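# Four arms sort stickered items into matching-colour containers

## Task

Put every item into the container whose colour matches the colour of the sticker on that item.

## Robot and tools

Robots: four identical i2rt Big YAM arms, named arm1, arm2, arm3 and arm4. Each has six revolute joints, a two-finger gripper and a wrist camera (arm1_cam_wrist to arm4_cam_wrist). Four fixed room cameras also exist: cam_room_a1, cam_room_a2, cam_room_b1, cam_room_b2. The hand reaches roughly 1.0 m from the joint1 axis.

Frames: every pose is in one shared scene frame, in metres, origin on the floor, +z up. Foot (base_link) poses, each facing its own +x: arm1 (-0.644, +1.377, +0.914) quat_wxyz (+0.682, +0.007, +0.004, +0.731); arm2 (-0.655, -0.555, +0.928) (+0.747, +0.002, +0.000, -0.665); arm3 (+0.651, -1.332, +0.868) (+0.663, -0.004, -0.006, -0.748); arm4 (+0.648, +0.477, +0.879) (+0.687, +0.001, +0.003, +0.727). The "hand" point lies between the finger pads, about 1 cm short of the fingertips. The fingers point along the hand's +z; they open and close along its y. "hand_target" is the hand pose the currently held joint targets would give. Printed hand positions can be off, more so at long reach.

move: one action. Keys arm1..arm4 (each optional; an arm left out gets nothing new) plus "cameras". Each arm's part may contain:
- "joints": a dict of absolute targets by name: joint1_rad..joint6_rad in radians, gripper_m in metres (fingertip gap).
- "target": one list of seven numbers [x, y, z, qw, qx, qy, qz], an absolute hand pose in the scene frame (metres, unit quaternion). The hand travels a straight line from its hand_target to it. When "target" is present, "joints" may contain only gripper_m.
- "speed": top path speed in m/s, 0.002 to 0.5 (default 0.25), valid only with "target"; turning is capped at twice this in rad/s.
All motions in one call start together; all hand paths finish together, timed by the slowest. A path lasts 0.5 to 10 s and is cut off after 10 s; no call exceeds 15 s. Each step the commanded pose is held within 100 mm and 20 degrees of the measured one, and position wins over orientation. Expect errors of a centimetre or more, lag, and overspeed near full stretch. Paths ignore obstacles and other arms. "cameras": list of names, or "all"; omitted or null means all, [] means none. Unknown keys or camera names make the call invalid; out-of-range values get it refused. A call with no arm parts just reports everything.

Joint ranges (tolerance for done): joint1_rad -2.879..2.879 (±0.045), spins about the foot, positive counter-clockwise from above, 0 along the foot's facing; joint2_rad 0..3.141 (±0.14), shoulder, 0 = upper arm back and level, positive lifts then forward; joint3_rad 0..3.019 (±0.09), elbow, 0 folded, positive opens; joint4_rad -1.692..1.57 (±0.055), hand pitch, positive tips fingers up; joint5_rad -1.57..1.57 (±0.03), sideways swing, positive to the arm's right; joint6_rad -2.094..2.094 (±0.035), roll, positive clockwise viewed from behind; gripper_m 0..0.093 (±0.003).

wait: "seconds" 0 to 10, optional "cameras"; nothing new is commanded. zoom_image: "camera" and "region" [x0, y0, x1, y1] in pixels from the top-left, at most 504 by 504, only for a camera present in the newest images. read_manual: "section" "licences" (text only). finished_scene: "scene" = the number of the current scene; irreversible, so call it only once the goal holds without help.

Reading results: a "move" line lists each arm sent a motion with "done" or its worst status. joint_status and hand_status describe the last accepted action. off_target: stopped short, may still push. time_out: joint ran out of time; targets are reset near the current position and the arm keeps pushing; on_its_own lists what has not arrived ("held at" shows a target, not a reading). Sending a joint its reported position relieves the push. "joint command not followed" / "pose unreachable": a self/inter-arm collision check blocked the arm (gripper still acts); named joints then read not_followed and may keep retrying. An arm under "as last shown" was not commanded; its status reads "not commanded" and other lines repeat earlier values. Joint velocities are rad/s (gripper m/s); "within noise" means still. Joint torques (N m, arm joints only) include gravity, have offsets and noise, and numbers 3 and 4 flip sign past ±28.

Gripper: gripping a rigid part, gripper_m reads up to 0.005 m less than its width; closed on nothing it reads 0.000 to 0.002. Commanding just under the contact reading gives a light grip; about 0.005 m below (more for soft, small or round items) gives full force, roughly 50 to 64 N per pad. Open well above the reading to release.

Things to avoid: knocking items out of the work area or to the floor, dropping items or releasing them while moving, hard pushes, slams, and arms pressing against or hitting each other (the collision check can be late and ignores fingers, gripper housings and wrist cameras). Arms keep pushing on contact. Holding loads, staying outstretched or pushing at unreachable poses heats motors: MOTOR HOT appears near 85 °C, and at 100 °C the arm goes limp for 30 to 60 s (OVER-TEMPERATURE FAULT; affected keys read limit_stop_at_motor_heat, so resend targets). Loose items may occasionally be nudged by something. Time spent thinking lets the scene run with the last command held. If a move or wait is refused or halted, the remaining move, wait and finished_scene calls in the same reply are skipped.

Each tool is called after "Request:" as name(argument=value, ...) on one line, values as JSON.

## Session

Request:
move()

Scene clock: 0.00 s.
Joint torques (N m): no reading
Motor temperatures (°C): arm1=[22 24 25 23 21 21 21] | arm2=[24 24 24 22 22 20 23] | arm3=[24 24 23 24 24 23 23] | arm4=[23 21 22 22 25 21 24]
Heat: arm1: hottest joint3_rad 25 °C; arm2: hottest joint1_rad 24 °C; arm3: hottest joint1_rad 24 °C; arm4: hottest joint5_rad 25 °C.
Joint velocities: within noise
arm1.joint_positions: joint1_rad=-0.126 joint2_rad=+0.534 joint3_rad=+1.403 joint4_rad=-1.611 joint5_rad=-0.026 joint6_rad=-0.127 gripper_m=+0.09396
arm1.joint_status: not commanded
arm1.hand: x=-0.6307 y=+1.5344 z=+1.4214 quat_wxyz=(-0.298, +0.671, -0.622, -0.272) (m; scene frame)
arm1.hand_target: x=-0.6306 y=+1.5327 z=+1.4326 quat_wxyz=(-0.308, +0.666, -0.618, -0.280) (m; scene frame)
arm1.hand_status: not commanded
arm2.joint_positions: joint1_rad=-0.045 joint2_rad=+0.390 joint3_rad=+1.428 joint4_rad=-1.186 joint5_rad=+0.166 joint6_rad=-0.774 gripper_m=+0.09396
arm2.joint_status: not commanded
arm2.hand: x=-0.6756 y=-0.6916 z=+1.5578 quat_wxyz=(-0.217, -0.319, -0.688, +0.615) (m; scene frame)
arm2.hand_target: x=-0.6760 y=-0.6854 z=+1.5653 quat_wxyz=(-0.221, -0.317, -0.681, +0.622) (m; scene frame)
arm2.hand_status: not commanded
arm3.joint_positions: joint1_rad=+0.075 joint2_rad=+0.276 joint3_rad=+1.523 joint4_rad=-1.599 joint5_rad=-0.185 joint6_rad=-0.597 gripper_m=+0.09396
arm3.joint_status: not commanded
arm3.hand: x=+0.6803 y=-1.3506 z=+1.4452 quat_wxyz=(-0.326, -0.350, -0.735, +0.481) (m; scene frame)
arm3.hand_target: x=+0.6804 y=-1.3484 z=+1.4507 quat_wxyz=(-0.328, -0.347, -0.731, +0.487) (m; scene frame)
arm3.hand_status: not commanded
arm4.joint_positions: joint1_rad=+0.109 joint2_rad=+0.555 joint3_rad=+1.556 joint4_rad=-1.251 joint5_rad=+0.178 joint6_rad=-0.775 gripper_m=+0.09396
arm4.joint_status: not commanded
arm4.hand: x=+0.6522 y=+0.6599 z=+1.5276 quat_wxyz=(-0.572, +0.731, -0.297, -0.221) (m; scene frame)
arm4.hand_target: x=+0.6531 y=+0.6547 z=+1.5360 quat_wxyz=(-0.580, +0.725, -0.296, -0.226) (m; scene frame)
arm4.hand_status: not commanded
pictures: arm1_cam_wrist, arm2_cam_wrist, arm3_cam_wrist, arm4_cam_wrist, cam_room_a1, cam_room_a2, cam_room_b1, cam_room_b2
Images, in order (width x height): arm1_cam_wrist 672x504, arm2_cam_wrist 672x504, arm3_cam_wrist 672x504, arm4_cam_wrist 672x504, cam_room_a1 672x504, cam_room_a2 672x504, cam_room_b1 672x504, cam_room_b2 672x504.

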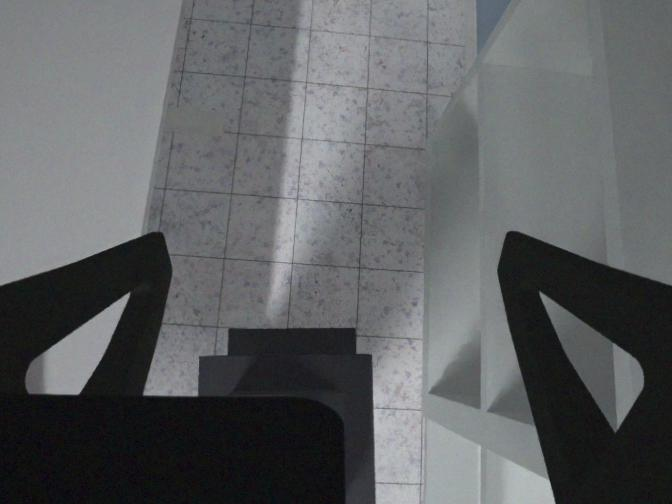

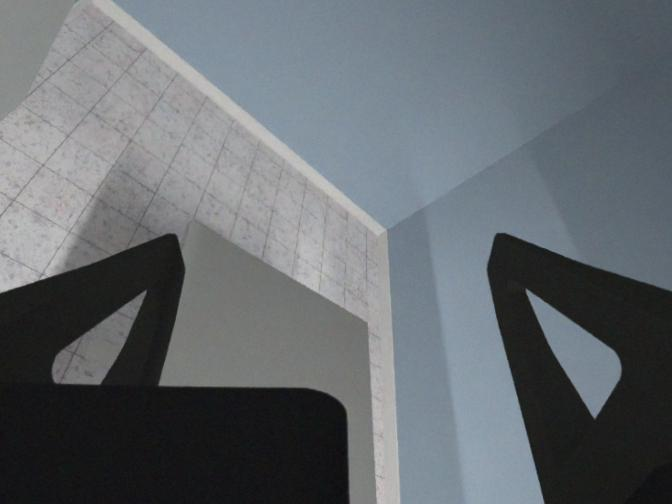

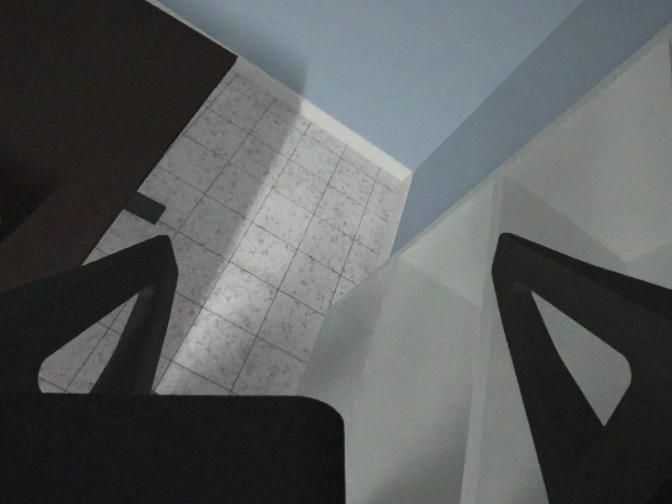

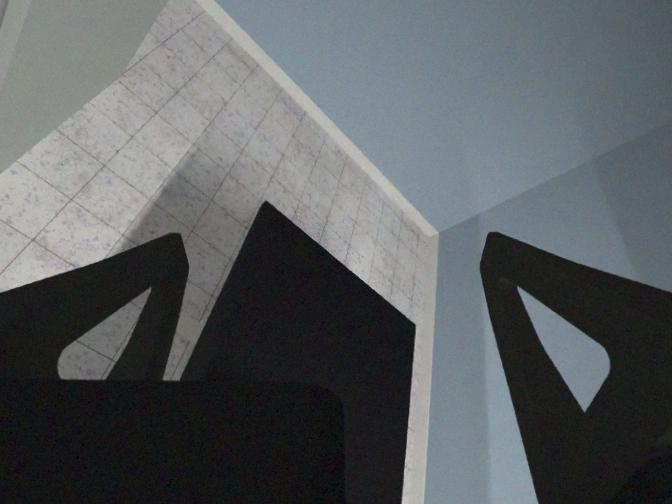

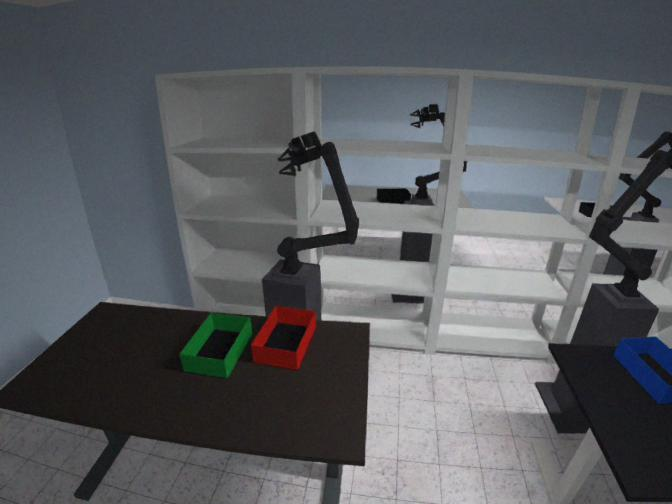

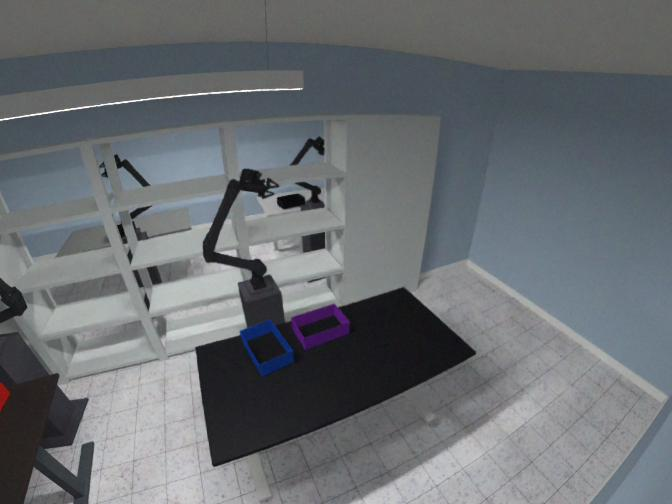

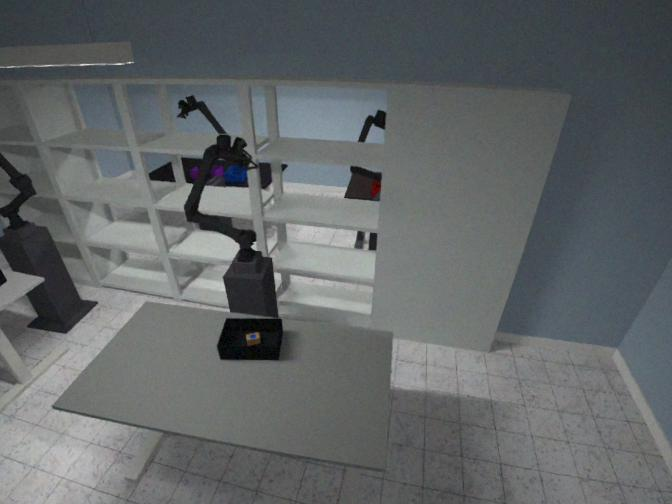

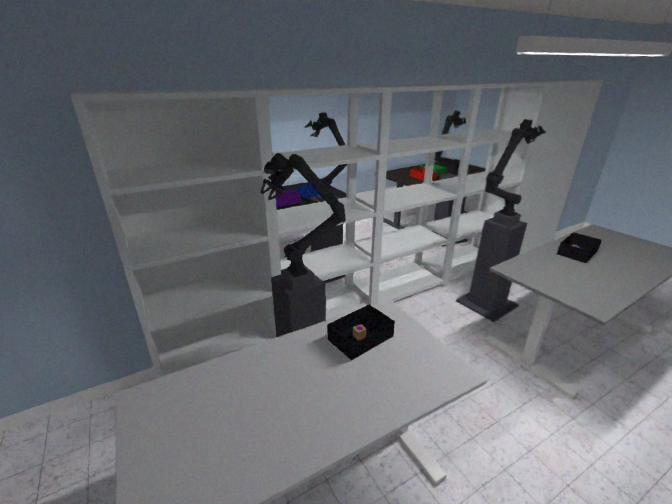

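Request:
zoom_image(camera="cam_room_a1", region=[0, 60, 504, 504])

Request:
zoom_image(camera="cam_room_a2", region=[0, 100, 500, 500])

Request:
zoom_image(camera="cam_room_b1", region=[0, 60, 500, 480])

Request:
zoom_image(camera="cam_room_b2", region=[168, 60, 672, 480])

Request:
zoom_image(camera="cam_room_b1", region=[190, 290, 310, 380])

Request:
zoom_image(camera="cam_room_b2", region=[310, 290, 430, 380])

Request:
zoom_image(camera="cam_room_b2", region=[540, 210, 640, 280])

Scaled by 1.000.

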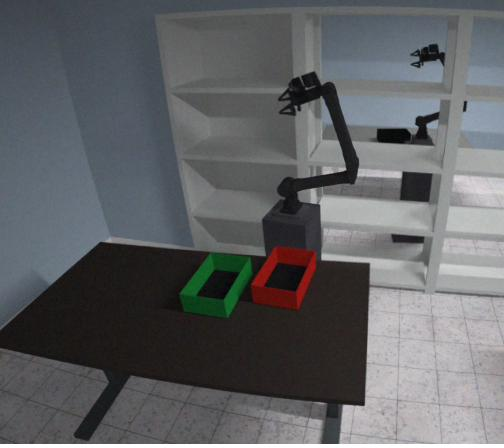

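Scaled by 1.008.

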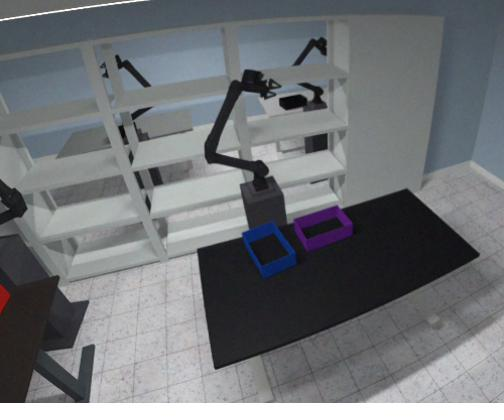

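Scaled by 1.008.

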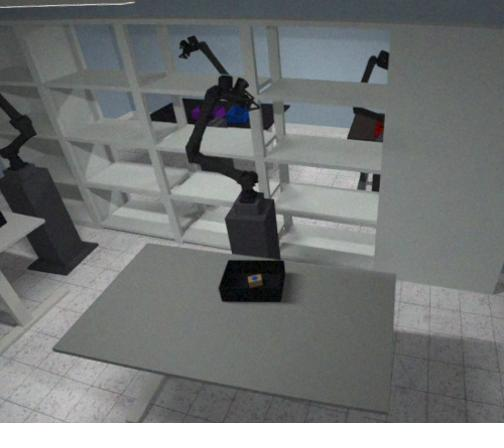

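Scaled by 1.000.

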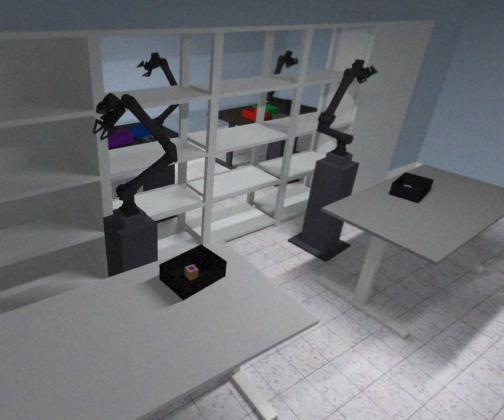

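Scaled by 4.200.

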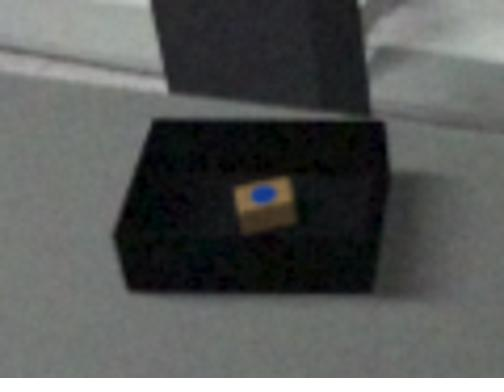

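Scaled by 4.200.

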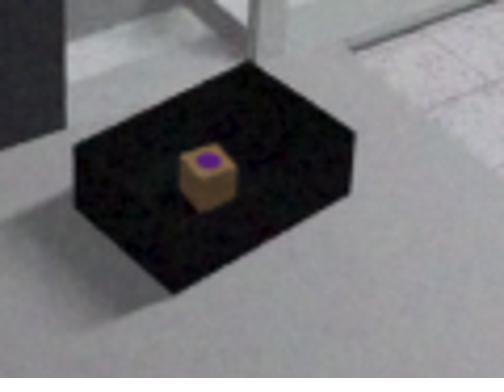

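Scaled by 5.040.

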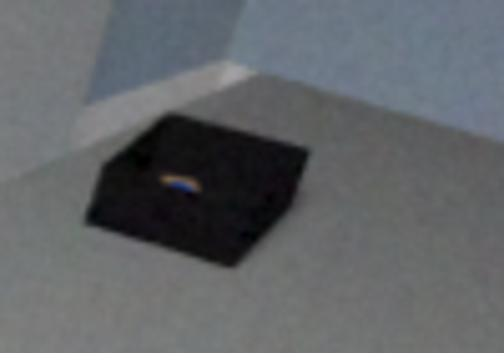

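Request:
move(arm1={"joints":{"joint1_rad":1.5,"joint2_rad":1.2,"joint3_rad":1.3,"joint4_rad":-1.55,"joint5_rad":0,"joint6_rad":0}}, arm2={"joints":{"joint1_rad":-1.687,"joint2_rad":1.2,"joint3_rad":1.3,"joint4_rad":-1.55,"joint5_rad":0,"joint6_rad":0}}, arm3={"joints":{"joint1_rad":1.69,"joint2_rad":1.2,"joint3_rad":1.3,"joint4_rad":-1.55,"joint5_rad":0,"joint6_rad":0}}, arm4={"joints":{"joint1_rad":-1.627,"joint2_rad":1.2,"joint3_rad":1.3,"joint4_rad":-1.55,"joint5_rad":0,"joint6_rad":0}})

Scene clock: 56.93 s.
Joint torques (N m): arm1=[-1.44 -7.24 11.92 0.84 0.12 0.08] | arm2=[0.62 -10.52 10.93 0.46 0.01 0.21] | arm3=[1.55 -10.29 8.95 0.14 0.04 0.03] | arm4=[1.14 -10.64 9.7 -0.13 0.08 0.16]
Motor temperatures (°C): arm1=[22 24 29 24 21 21 21] | arm2=[24 25 27 23 22 20 23] | arm3=[24 25 24 24 24 23 23] | arm4=[23 22 27 22 25 21 24]
Heat: arm1: hottest joint3_rad 29 °C; arm2: hottest joint3_rad 27 °C; arm3: hottest joint2_rad 25 °C; arm4: hottest joint3_rad 27 °C.
move: arm1 done; arm2 done; arm3 done; arm4 done
Joint velocities: within noise
arm1.joint_positions: joint1_rad=+1.499 joint2_rad=+1.219 joint3_rad=+1.286 joint4_rad=-1.553 joint5_rad=-0.001 joint6_rad=-0.007 gripper_m=+0.09398
arm1.joint_status: all done
arm1.hand: x=-0.9961 y=+1.3777 z=+1.2095 quat_wxyz=(-0.001, +0.999, +0.003, -0.050) (m; scene frame)
arm1.hand_target: x=-0.9966 y=+1.3777 z=+1.2217 quat_wxyz=(-0.001, +0.998, -0.001, -0.068) (m; scene frame)
arm1.hand_status: not commanded
arm2.joint_positions: joint1_rad=-1.688 joint2_rad=+1.206 joint3_rad=+1.304 joint4_rad=-1.538 joint5_rad=+0.000 joint6_rad=-0.014 gripper_m=+0.09398
arm2.joint_status: all done
arm2.hand: x=-1.0180 y=-0.5559 z=+1.2299 quat_wxyz=(+0.002, -0.998, -0.007, +0.065) (m; scene frame)
arm2.hand_target: x=-1.0132 y=-0.5561 z=+1.2298 quat_wxyz=(+0.002, -0.998, -0.001, +0.060) (m; scene frame)
arm2.hand_status: not commanded
arm3.joint_positions: joint1_rad=+1.685 joint2_rad=+1.213 joint3_rad=+1.297 joint4_rad=-1.550 joint5_rad=+0.000 joint6_rad=-0.008 gripper_m=+0.09398
arm3.joint_status: all done
arm3.hand: x=+1.0098 y=-1.3304 z=+1.1645 quat_wxyz=(-0.053, +0.001, -0.999, +0.007) (m; scene frame)
arm3.hand_target: x=+1.0082 y=-1.3284 z=+1.1701 quat_wxyz=(-0.061, +0.000, -0.998, +0.007) (m; scene frame)
arm3.hand_status: not commanded
arm4.joint_positions: joint1_rad=-1.629 joint2_rad=+1.213 joint3_rad=+1.284 joint4_rad=-1.539 joint5_rad=+0.000 joint6_rad=-0.014 gripper_m=+0.09398
arm4.joint_status: all done
arm4.hand: x=+1.0083 y=+0.4774 z=+1.1690 quat_wxyz=(-0.049, +0.006, -0.999, +0.002) (m; scene frame)
arm4.hand_target: x=+1.0069 y=+0.4780 z=+1.1797 quat_wxyz=(-0.058, +0.000, -0.998, +0.002) (m; scene frame)
arm4.hand_status: not commanded
pictures: arm1_cam_wrist, arm2_cam_wrist, arm3_cam_wrist, arm4_cam_wrist, cam_room_a1, cam_room_a2, cam_room_b1, cam_room_b2
Images, in order (width x height): arm1_cam_wrist 672x504, arm2_cam_wrist 672x504, arm3_cam_wrist 672x504, arm4_cam_wrist 672x504, cam_room_a1 672x504, cam_room_a2 672x504, cam_room_b1 672x504, cam_room_b2 672x504.

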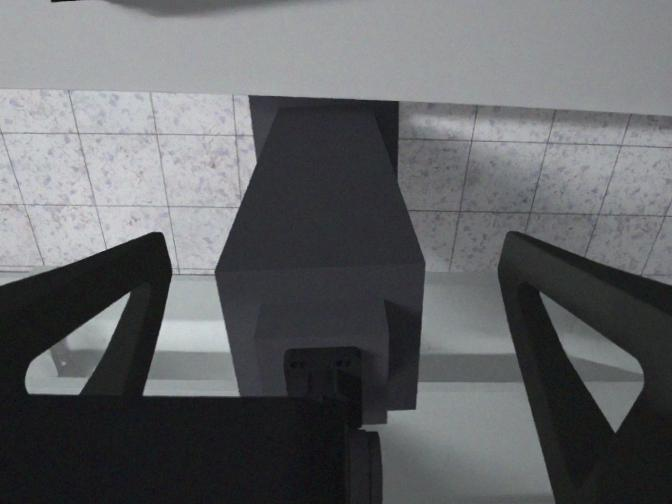

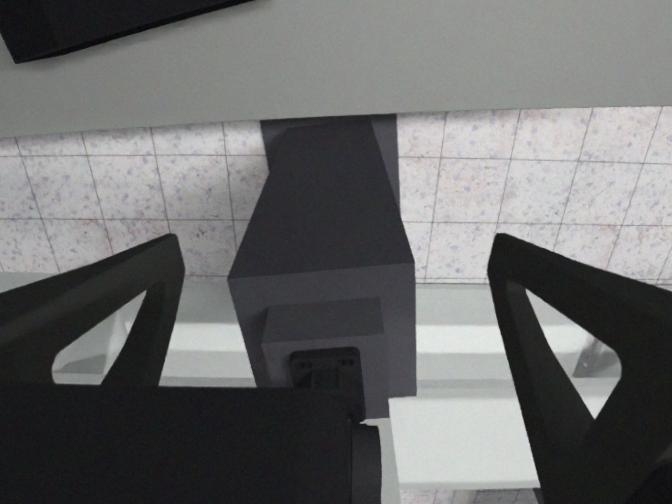

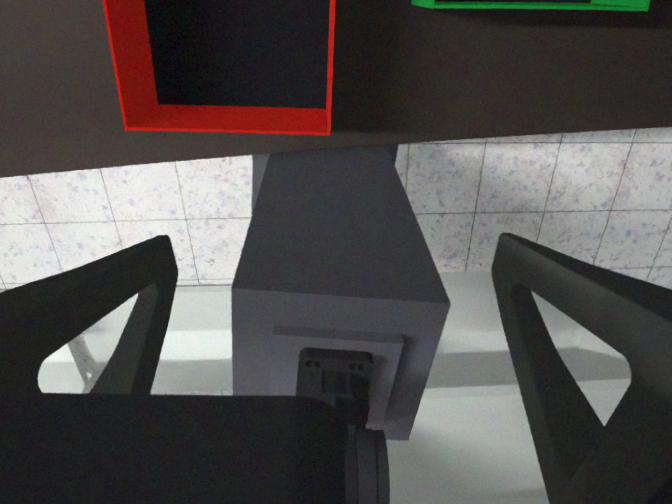

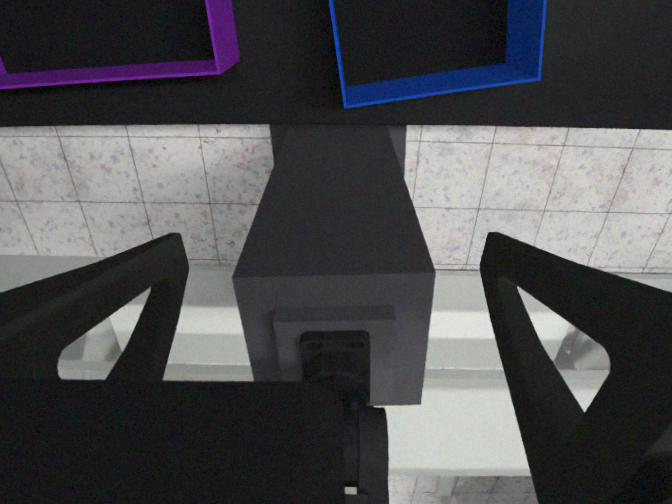

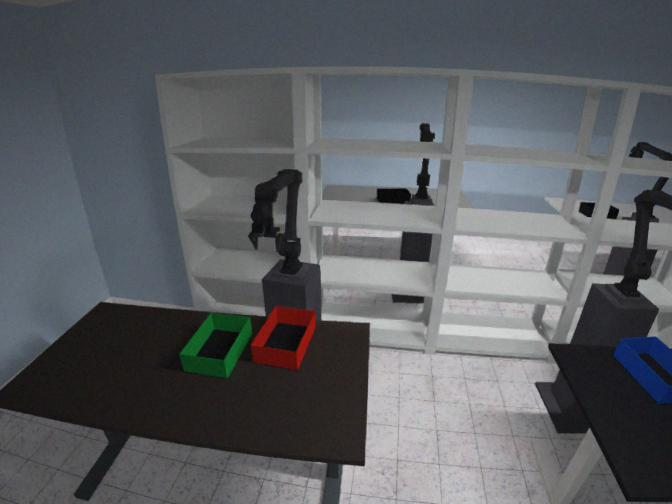

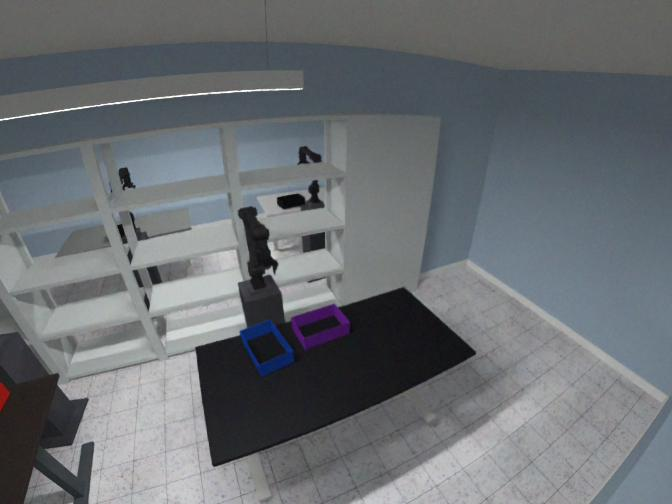

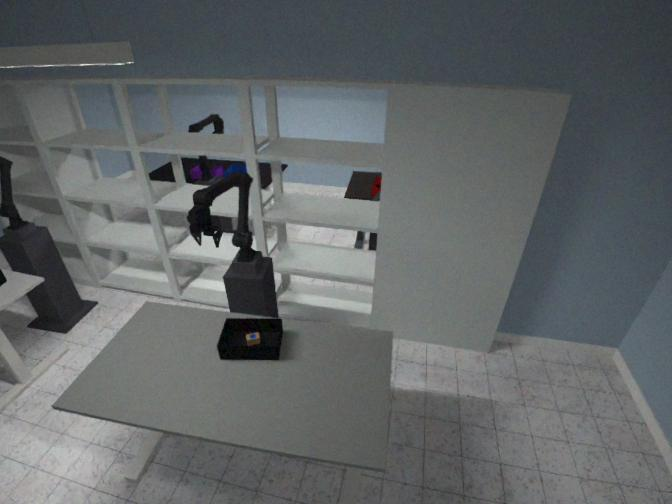

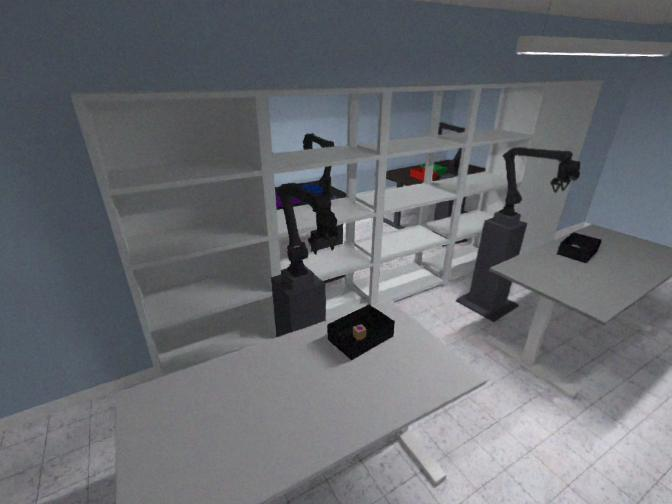

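Request:
move(arm1={"joints":{"joint4_rad":-0.85}}, arm2={"joints":{"joint4_rad":-0.85}}, arm3={"joints":{"joint4_rad":-0.85}}, arm4={"joints":{"joint4_rad":-0.85}}, cameras=["arm1_cam_wrist","arm2_cam_wrist","arm4_cam_wrist"])

Scene clock: 65.53 s.
Joint torques (N m): arm1=[-1.85 -8.35 12.74 2.51 0.06 0.15] | arm2=[0.79 -11.75 12.05 2.97 0 0.21] | arm3=[1.67 -11.87 9.88 2.04 0.04 0.03] | arm4=[0.91 -11.69 10.73 1.69 0.08 0.16]
Motor temperatures (°C): arm1=[22 24 29 23 21 21 21] | arm2=[24 25 28 22 22 20 23] | arm3=[24 25 25 24 24 23 23] | arm4=[23 22 27 22 24 21 24]
Heat: arm1: hottest joint3_rad 29 °C; arm2: hottest joint3_rad 28 °C; arm3: hottest joint2_rad 25 °C; arm4: hottest joint3_rad 27 °C.
move: arm1 done; arm2 done; arm3 done; arm4 done
Joint velocities: within noise
arm1.joint_positions: joint1_rad=+1.499 joint2_rad=+1.218 joint3_rad=+1.286 joint4_rad=-0.871 joint5_rad=-0.001 joint6_rad=-0.007 gripper_m=+0.09398
arm1.joint_status: all done
arm1.hand: x=-1.1447 y=+1.3779 z=+1.2802 quat_wxyz=(-0.003, +0.924, +0.003, -0.382) (m; scene frame)
arm1.hand_target: x=-1.1458 y=+1.3778 z=+1.3005 quat_wxyz=(-0.002, +0.914, +0.000, -0.406) (m; scene frame)
arm1.hand_status: not commanded
arm2.joint_positions: joint1_rad=-1.688 joint2_rad=+1.206 joint3_rad=+1.304 joint4_rad=-0.869 joint5_rad=+0.000 joint6_rad=-0.014 gripper_m=+0.09398
arm2.joint_status: all done
arm2.hand: x=-1.1624 y=-0.5562 z=+1.3020 quat_wxyz=(+0.004, -0.921, -0.007, +0.389) (m; scene frame)
arm2.hand_target: x=-1.1636 y=-0.5565 z=+1.3059 quat_wxyz=(+0.001, -0.917, -0.001, +0.398) (m; scene frame)
arm2.hand_status: not commanded
arm3.joint_positions: joint1_rad=+1.685 joint2_rad=+1.212 joint3_rad=+1.297 joint4_rad=-0.866 joint5_rad=+0.000 joint6_rad=-0.008 gripper_m=+0.09398
arm3.joint_status: all done
arm3.hand: x=+1.1582 y=-1.3304 z=+1.2359 quat_wxyz=(-0.385, +0.003, -0.923, +0.009) (m; scene frame)
arm3.hand_target: x=+1.1584 y=-1.3276 z=+1.2468 quat_wxyz=(-0.400, +0.002, -0.917, +0.007) (m; scene frame)
arm3.hand_status: not commanded
arm4.joint_positions: joint1_rad=-1.629 joint2_rad=+1.212 joint3_rad=+1.284 joint4_rad=-0.868 joint5_rad=+0.000 joint6_rad=-0.014 gripper_m=+0.09398
arm4.joint_status: all done
arm4.hand: x=+1.1552 y=+0.4774 z=+1.2375 quat_wxyz=(-0.376, +0.006, -0.927, +0.005) (m; scene frame)
arm4.hand_target: x=+1.1575 y=+0.4783 z=+1.2554 quat_wxyz=(-0.397, +0.001, -0.918, +0.002) (m; scene frame)
arm4.hand_status: not commanded
pictures: arm1_cam_wrist, arm2_cam_wrist, arm4_cam_wrist
Images, in order (width x height): arm1_cam_wrist 672x504, arm2_cam_wrist 672x504, arm4_cam_wrist 672x504.

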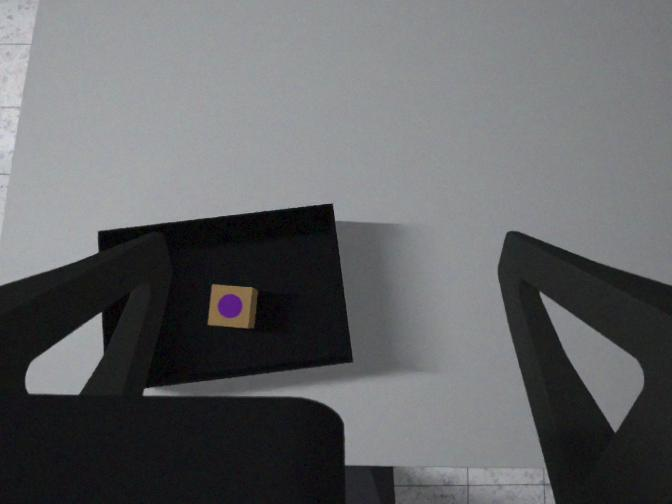

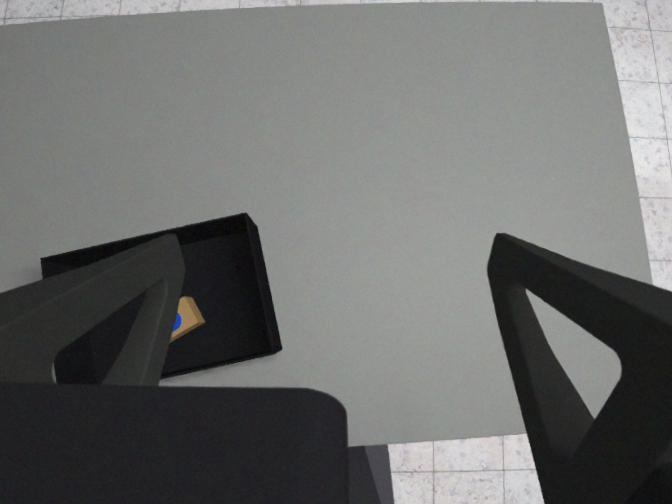

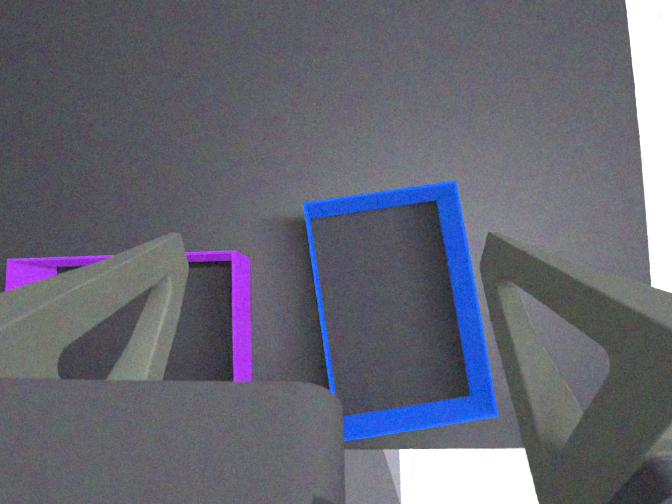

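Request:
move(arm1={"target":[-1.17,1.245,1.08,0,1,0,0]}, arm2={"target":[-1.185,-0.75,1.08,0,1,0,0]}, arm4={"joints":{"joint1_rad":0.9,"joint2_rad":0.6,"joint3_rad":1.5,"joint4_rad":-0.9}}, cameras=["arm1_cam_wrist","arm2_cam_wrist","arm4_cam_wrist"])

Scene clock: 110.43 s.
Joint torques (N m): arm1=[-1.44 -14.51 15.36 -0.16 0.01 0.11] | arm2=[0.79 -18.2 15.3 0.13 -0.09 0.21] | arm3=[1.44 -11.75 9.89 2.03 0.03 0.02] | arm4=[0.91 2.2 6.95 1.18 0.14 0.18]
Motor temperatures (°C): arm1=[22 25 31 24 21 21 21] | arm2=[24 25 31 23 22 20 23] | arm3=[24 25 29 24 24 23 23] | arm4=[23 22 32 22 24 21 24]
Heat: arm1: hottest joint3_rad 31 °C; arm2: hottest joint3_rad 31 °C; arm3: hottest joint3_rad 29 °C; arm4: hottest joint3_rad 32 °C.
move: arm1 off_target; arm2 off_target; arm4 done
Joint velocities: within noise
arm1.joint_positions: joint1_rad=+1.739 joint2_rad=+1.800 joint3_rad=+1.530 joint4_rad=-1.362 joint5_rad=-0.005 joint6_rad=+0.235 gripper_m=+0.09398
arm1.joint_status: not commanded
arm1.hand: x=-1.1535 y=+1.2526 z=+1.0581 quat_wxyz=(-0.006, +1.000, +0.001, +0.023) (m; scene frame)
arm1.hand_target: x=-1.1688 y=+1.2452 z=+1.0801 quat_wxyz=(+0.000, +1.000, +0.000, +0.000) (m; scene frame)
arm1.hand_status: off_target (0.028 m and 2.7 deg from the pose sent, 0.242 m and 44.9 deg at the start)
arm2.joint_positions: joint1_rad=-1.338 joint2_rad=+1.822 joint3_rad=+1.580 joint4_rad=-1.349 joint5_rad=+0.000 joint6_rad=+0.337 gripper_m=+0.09398
arm2.joint_status: not commanded
arm2.hand: x=-1.1697 y=-0.7430 z=+1.0697 quat_wxyz=(+0.005, -1.000, -0.007, -0.011) (m; scene frame)
arm2.hand_target: x=-1.1842 y=-0.7497 z=+1.0801 quat_wxyz=(+0.000, -1.000, +0.000, +0.000) (m; scene frame)
arm2.hand_status: off_target (0.020 m and 1.5 deg from the pose sent, 0.296 m and 45.8 deg at the start)
arm3: as last shown
arm3.hand: x=+1.1583 y=-1.3304 z=+1.2360 quat_wxyz=(-0.385, +0.003, -0.923, +0.009) (m; scene frame)
arm3.hand_target: x=+1.1585 y=-1.3276 z=+1.2468 quat_wxyz=(-0.400, +0.002, -0.917, +0.007) (m; scene frame)
arm4.joint_positions: joint1_rad=+0.895 joint2_rad=+0.605 joint3_rad=+1.497 joint4_rad=-0.893 joint5_rad=-0.001 joint6_rad=-0.012 gripper_m=+0.09401
arm4.joint_status: all done
arm4.hand: x=+0.4600 y=+0.6163 z=+1.5783 quat_wxyz=(-0.217, +0.674, -0.213, -0.673) (m; scene frame)
arm4.hand_target: x=+0.4626 y=+0.6133 z=+1.5792 quat_wxyz=(-0.212, +0.673, -0.215, -0.675) (m; scene frame)
arm4.hand_status: not commanded
pictures: arm1_cam_wrist, arm2_cam_wrist, arm4_cam_wrist
Images, in order (width x height): arm1_cam_wrist 672x504, arm2_cam_wrist 672x504, arm4_cam_wrist 672x504.

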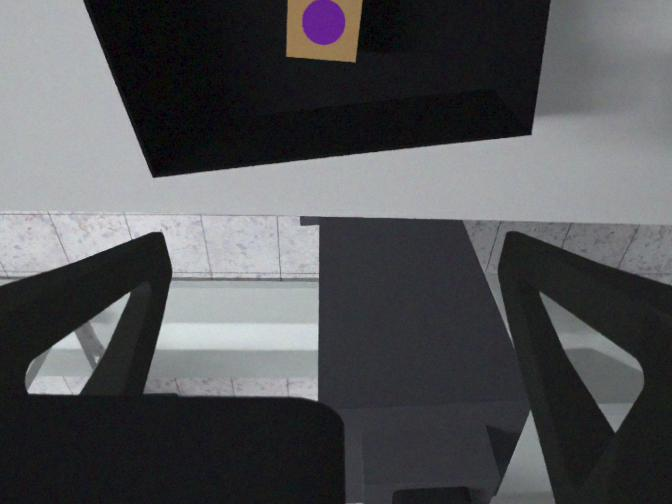

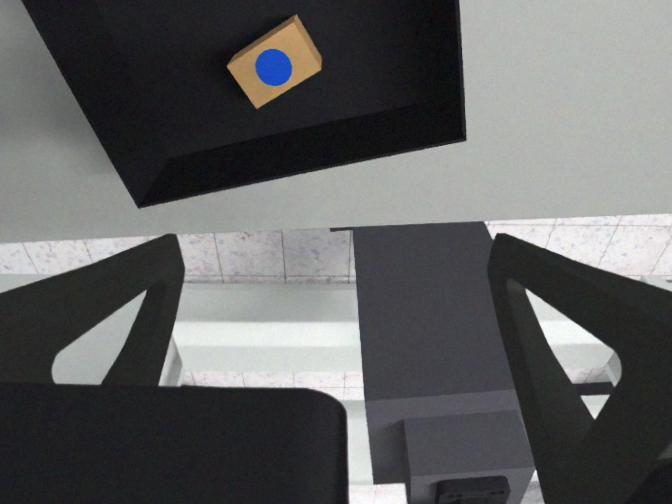

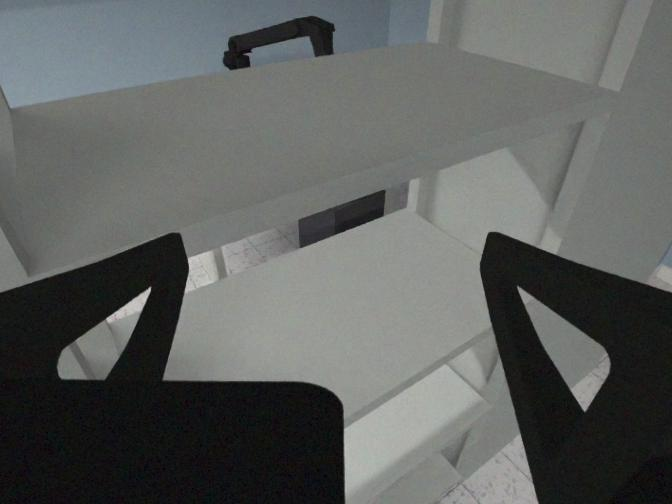

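Request:
move(arm1={"target":[-1.187,1.238,0.955,-0.0068,0.9656,-0.0253,-0.2588]}, arm2={"target":[-1.18,-0.793,0.94,0.0714,0.9286,0.2663,-0.2488]}, arm4={"joints":{"joint1_rad":0.9,"joint2_rad":0.4,"joint3_rad":0.6,"joint4_rad":-0.2}}, cameras=["arm1_cam_wrist","arm2_cam_wrist","arm4_cam_wrist"])

Scene clock: 182.60 s.
Joint torques (N m): arm1=[-0.97 -12.92 9.22 1.94 0.18 0.11] | arm2=[1.49 -16.03 8.44 2.51 -0.23 -0.08] | arm3=[1.49 -11.81 9.87 2.07 0.04 0.02] | arm4=[1.38 -0.79 9.84 2.1 0.15 0.17]
Motor temperatures (°C): arm1=[22 26 39 23 21 21 21] | arm2=[24 27 34 22 22 20 23] | arm3=[24 25 30 24 24 23 23] | arm4=[23 22 29 22 24 21 24]
Heat: arm1: hottest joint3_rad 39 °C; arm2: hottest joint3_rad 34 °C; arm3: hottest joint3_rad 30 °C; arm4: hottest joint3_rad 29 °C.
move: arm1 done; arm2 off_target; arm4 done
Joint velocities: within noise
arm1.joint_positions: joint1_rad=+1.795 joint2_rad=+1.746 joint3_rad=+1.049 joint4_rad=-0.418 joint5_rad=+0.166 joint6_rad=+0.307 gripper_m=+0.09398
arm1.joint_status: not commanded
arm1.hand: x=-1.1825 y=+1.2447 z=+0.9495 quat_wxyz=(-0.012, +0.969, -0.025, -0.246) (m; scene frame)
arm1.hand_target: x=-1.1869 y=+1.2379 z=+0.9552 quat_wxyz=(-0.007, +0.966, -0.025, -0.259) (m; scene frame)
arm1.hand_status: done (0.010 m and 1.6 deg from the pose sent, 0.109 m and 32.8 deg at the start)
arm2.joint_positions: joint1_rad=-1.295 joint2_rad=+1.773 joint3_rad=+1.064 joint4_rad=-0.325 joint5_rad=-0.077 joint6_rad=-0.120 gripper_m=+0.09398
arm2.joint_status: not commanded
arm2.hand: x=-1.1860 y=-0.7891 z=+0.9546 quat_wxyz=(-0.072, -0.930, -0.255, +0.256) (m; scene frame)
arm2.hand_target: x=-1.1797 y=-0.7928 z=+0.9404 quat_wxyz=(-0.071, -0.929, -0.266, +0.249) (m; scene frame)
arm2.hand_status: off_target (0.016 m and 1.6 deg from the pose sent, 0.139 m and 44.0 deg at the start)
arm3: as last shown
arm4.joint_positions: joint1_rad=+0.895 joint2_rad=+0.412 joint3_rad=+0.597 joint4_rad=-0.219 joint5_rad=-0.001 joint6_rad=-0.012 gripper_m=+0.09401
arm4.joint_status: all done
arm4.hand: x=+0.3867 y=+0.6666 z=+1.2863 quat_wxyz=(-0.214, +0.685, -0.216, -0.662) (m; scene frame)
arm4.hand_target: x=+0.3887 y=+0.6636 z=+1.2960 quat_wxyz=(-0.212, +0.673, -0.216, -0.675) (m; scene frame)
arm4.hand_status: not commanded
pictures: arm1_cam_wrist, arm2_cam_wrist, arm4_cam_wrist
Images, in order (width x height): arm1_cam_wrist 672x504, arm2_cam_wrist 672x504, arm4_cam_wrist 672x504.

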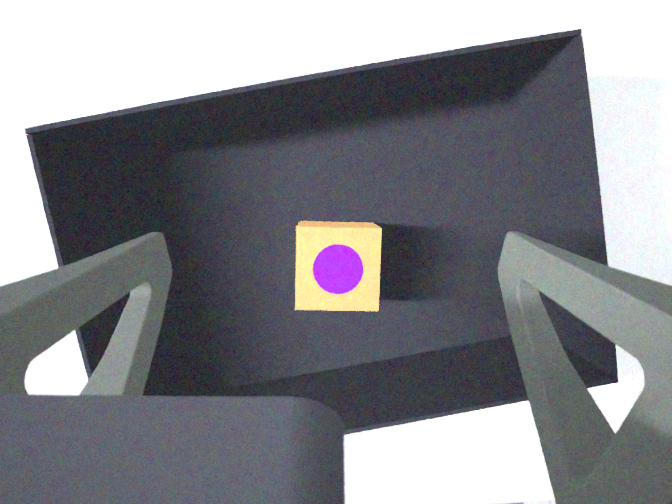

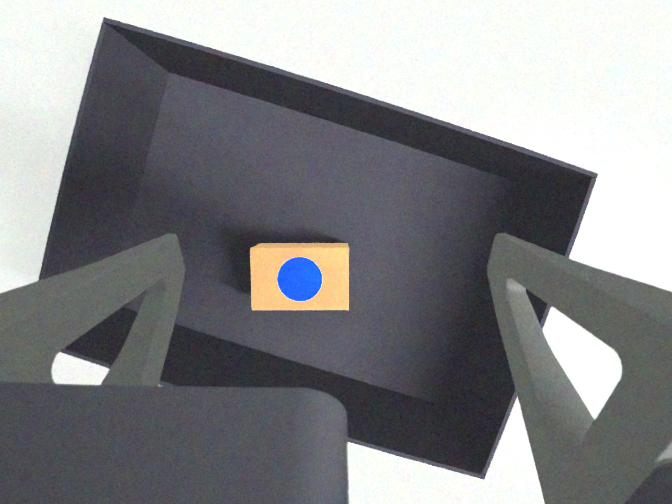

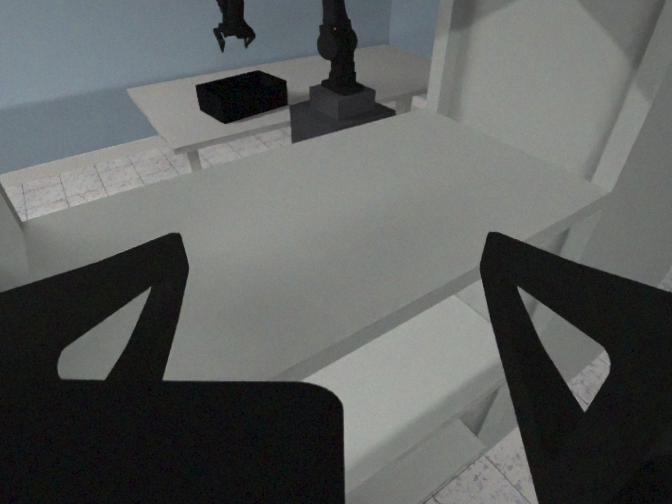

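Request:
move(arm1={"target":[-1.172,1.24,0.856,-0.0068,0.9656,-0.0253,-0.2588],"speed":0.15}, arm2={"target":[-1.158,-0.799,0.85,0.0714,0.9286,0.2663,-0.2488],"speed":0.15}, arm4={"joints":{"joint1_rad":2.15}}, cameras=["arm1_cam_wrist","arm2_cam_wrist","arm4_cam_wrist","cam_room_b1"])

Scene clock: 215.13 s.
Joint torques (N m): arm1=[-0.91 -13.04 7.25 1.77 0.24 0.09] | arm2=[1.38 -16.21 6.86 2.48 0.08 0.17] | arm3=[1.44 -11.75 9.89 2.06 0.04 0.04] | arm4=[0.97 -0.21 9.8 2.07 0.11 0.15]
Motor temperatures (°C): arm1=[22 27 34 23 21 21 21] | arm2=[24 27 31 22 22 20 23] | arm3=[24 25 31 24 24 23 23] | arm4=[23 22 31 22 24 21 24]
Heat: arm1: hottest joint3_rad 34 °C; arm2: hottest joint3_rad 31 °C; arm3: hottest joint3_rad 31 °C; arm4: hottest joint3_rad 31 °C.
move: arm1 done; arm2 off_target; arm4 done
Joint velocities: within noise
arm1.joint_positions: joint1_rad=+1.801 joint2_rad=+1.913 joint3_rad=+0.947 joint4_rad=-0.145 joint5_rad=+0.170 joint6_rad=+0.313 gripper_m=+0.09398
arm1.joint_status: not commanded
arm1.hand: x=-1.1679 y=+1.2472 z=+0.8541 quat_wxyz=(-0.011, +0.968, -0.026, -0.249) (m; scene frame)
arm1.hand_target: x=-1.1719 y=+1.2400 z=+0.8561 quat_wxyz=(-0.007, +0.966, -0.025, -0.259) (m; scene frame)
arm1.hand_status: done (0.009 m and 1.3 deg from the pose sent, 0.094 m and 1.6 deg at the start)
arm2.joint_positions: joint1_rad=-1.263 joint2_rad=+1.932 joint3_rad=+0.972 joint4_rad=-0.075 joint5_rad=-0.068 joint6_rad=-0.120 gripper_m=+0.09398
arm2.joint_status: not commanded
arm2.hand: x=-1.1639 y=-0.7976 z=+0.8632 quat_wxyz=(-0.071, -0.926, -0.268, +0.255) (m; scene frame)
arm2.hand_target: x=-1.1577 y=-0.7988 z=+0.8503 quat_wxyz=(-0.071, -0.929, -0.266, +0.249) (m; scene frame)
arm2.hand_status: off_target (0.015 m and 0.8 deg from the pose sent, 0.109 m and 1.6 deg at the start)
arm3: as last shown
arm4.joint_positions: joint1_rad=+2.146 joint2_rad=+0.412 joint3_rad=+0.597 joint4_rad=-0.219 joint5_rad=-0.001 joint6_rad=-0.012 gripper_m=+0.09402
arm4.joint_status: all done
arm4.hand: x=+0.3887 y=+0.2880 z=+1.2876 quat_wxyz=(+0.213, +0.680, +0.227, -0.664) (m; scene frame)
arm4.hand_target: x=+0.3921 y=+0.2892 z=+1.2972 quat_wxyz=(+0.222, +0.670, +0.220, -0.674) (m; scene frame)
arm4.hand_status: not commanded
pictures: arm1_cam_wrist, arm2_cam_wrist, arm4_cam_wrist, cam_room_b1
Images, in order (width x height): arm1_cam_wrist 672x504, arm2_cam_wrist 672x504, arm4_cam_wrist 672x504, cam_room_b1 672x504.

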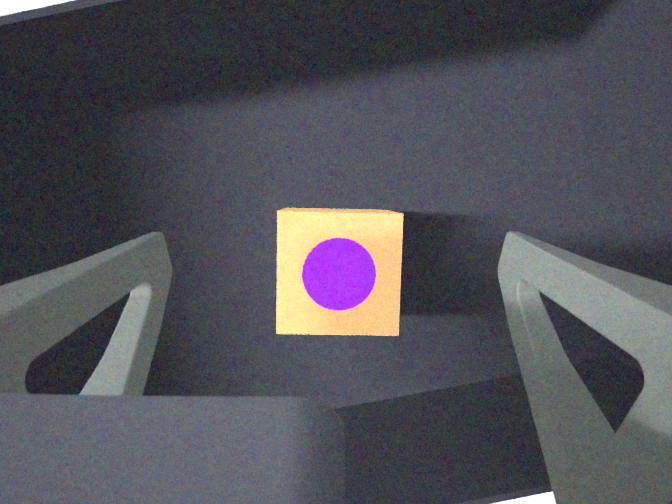

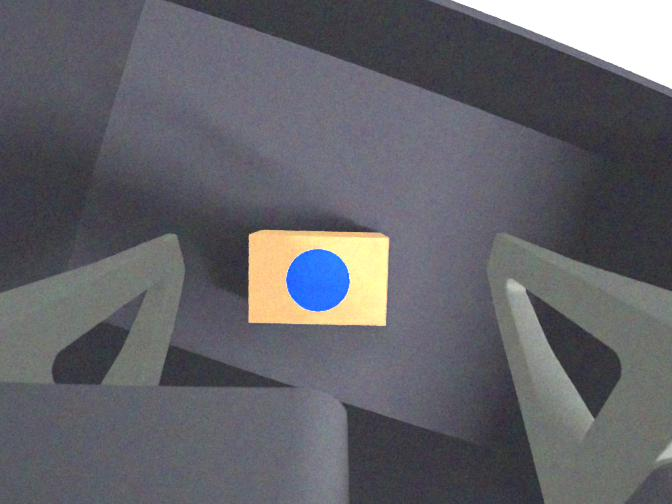

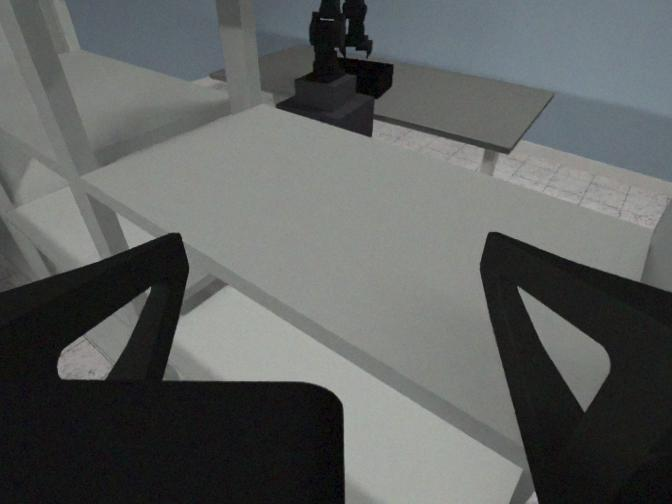

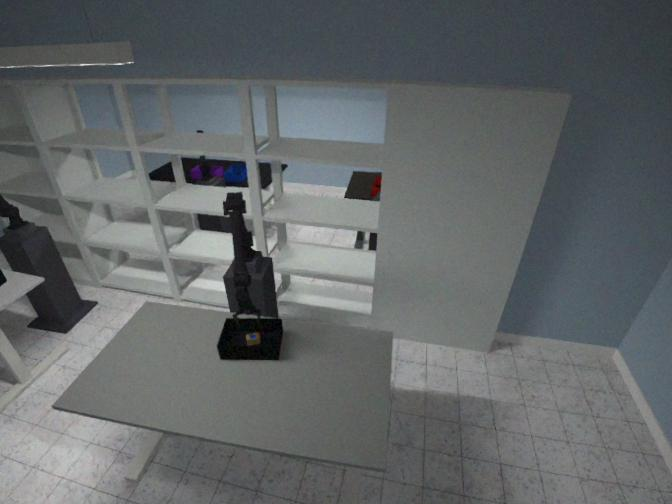

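Request:
move(arm1={"target":[-1.160,1.239,0.786,-0.0068,0.9656,-0.0253,-0.2588],"speed":0.12}, arm2={"target":[-1.1375,-0.795,0.765,0.0714,0.9286,0.2663,-0.2488],"speed":0.12}, cameras=["arm1_cam_wrist","arm2_cam_wrist"])

Scene clock: 235.53 s.
Joint torques (N m): arm1=[-1.03 -12.57 5.15 1.66 0.19 0.1] | arm2=[1.32 -16.32 4.67 2.51 0.05 0.2] | arm3=[1.49 -11.63 9.92 2.04 0.03 0.02] | arm4=[1.03 0.03 9.85 2.11 0.11 0.16]
Motor temperatures (°C): arm1=[22 26 33 23 21 21 21] | arm2=[24 26 30 23 22 20 23] | arm3=[24 25 31 24 24 23 23] | arm4=[23 22 32 22 24 21 24]
Heat: arm1: hottest joint3_rad 33 °C; arm2: hottest joint3_rad 30 °C; arm3: hottest joint3_rad 31 °C; arm4: hottest joint3_rad 32 °C.
move: arm1 done; arm2 off_target
Joint velocities: within noise
arm1.joint_positions: joint1_rad=+1.812 joint2_rad=+2.067 joint3_rad=+0.924 joint4_rad=+0.041 joint5_rad=+0.175 joint6_rad=+0.323 gripper_m=+0.09398
arm1.joint_status: not commanded
arm1.hand: x=-1.1601 y=+1.2447 z=+0.7884 quat_wxyz=(-0.010, +0.967, -0.026, -0.254) (m; scene frame)
arm1.hand_target: x=-1.1599 y=+1.2391 z=+0.7861 quat_wxyz=(-0.007, +0.966, -0.025, -0.259) (m; scene frame)
arm1.hand_status: done (0.006 m and 0.7 deg from the pose sent, 0.069 m and 1.2 deg at the start)
arm2.joint_positions: joint1_rad=-1.254 joint2_rad=+2.122 joint3_rad=+0.935 joint4_rad=+0.157 joint5_rad=-0.062 joint6_rad=-0.111 gripper_m=+0.09398
arm2.joint_status: not commanded
arm2.hand: x=-1.1472 y=-0.7942 z=+0.7791 quat_wxyz=(-0.071, -0.926, -0.267, +0.257) (m; scene frame)
arm2.hand_target: x=-1.1372 y=-0.7947 z=+0.7654 quat_wxyz=(-0.071, -0.929, -0.266, +0.249) (m; scene frame)
arm2.hand_status: off_target (0.017 m and 1.0 deg from the pose sent, 0.102 m and 0.9 deg at the start)
arm3, arm4: as last shown
pictures: arm1_cam_wrist, arm2_cam_wrist
Images, in order (width x height): arm1_cam_wrist 672x504, arm2_cam_wrist 672x504.

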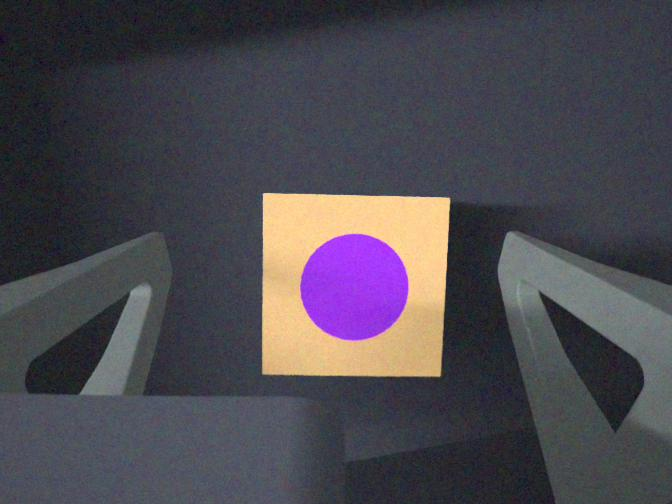

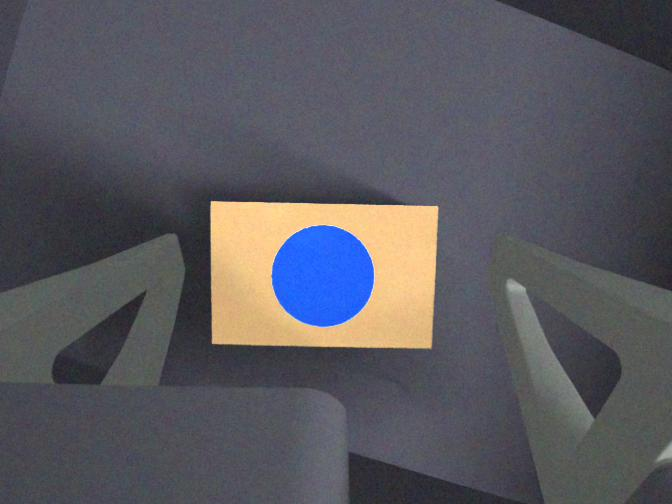

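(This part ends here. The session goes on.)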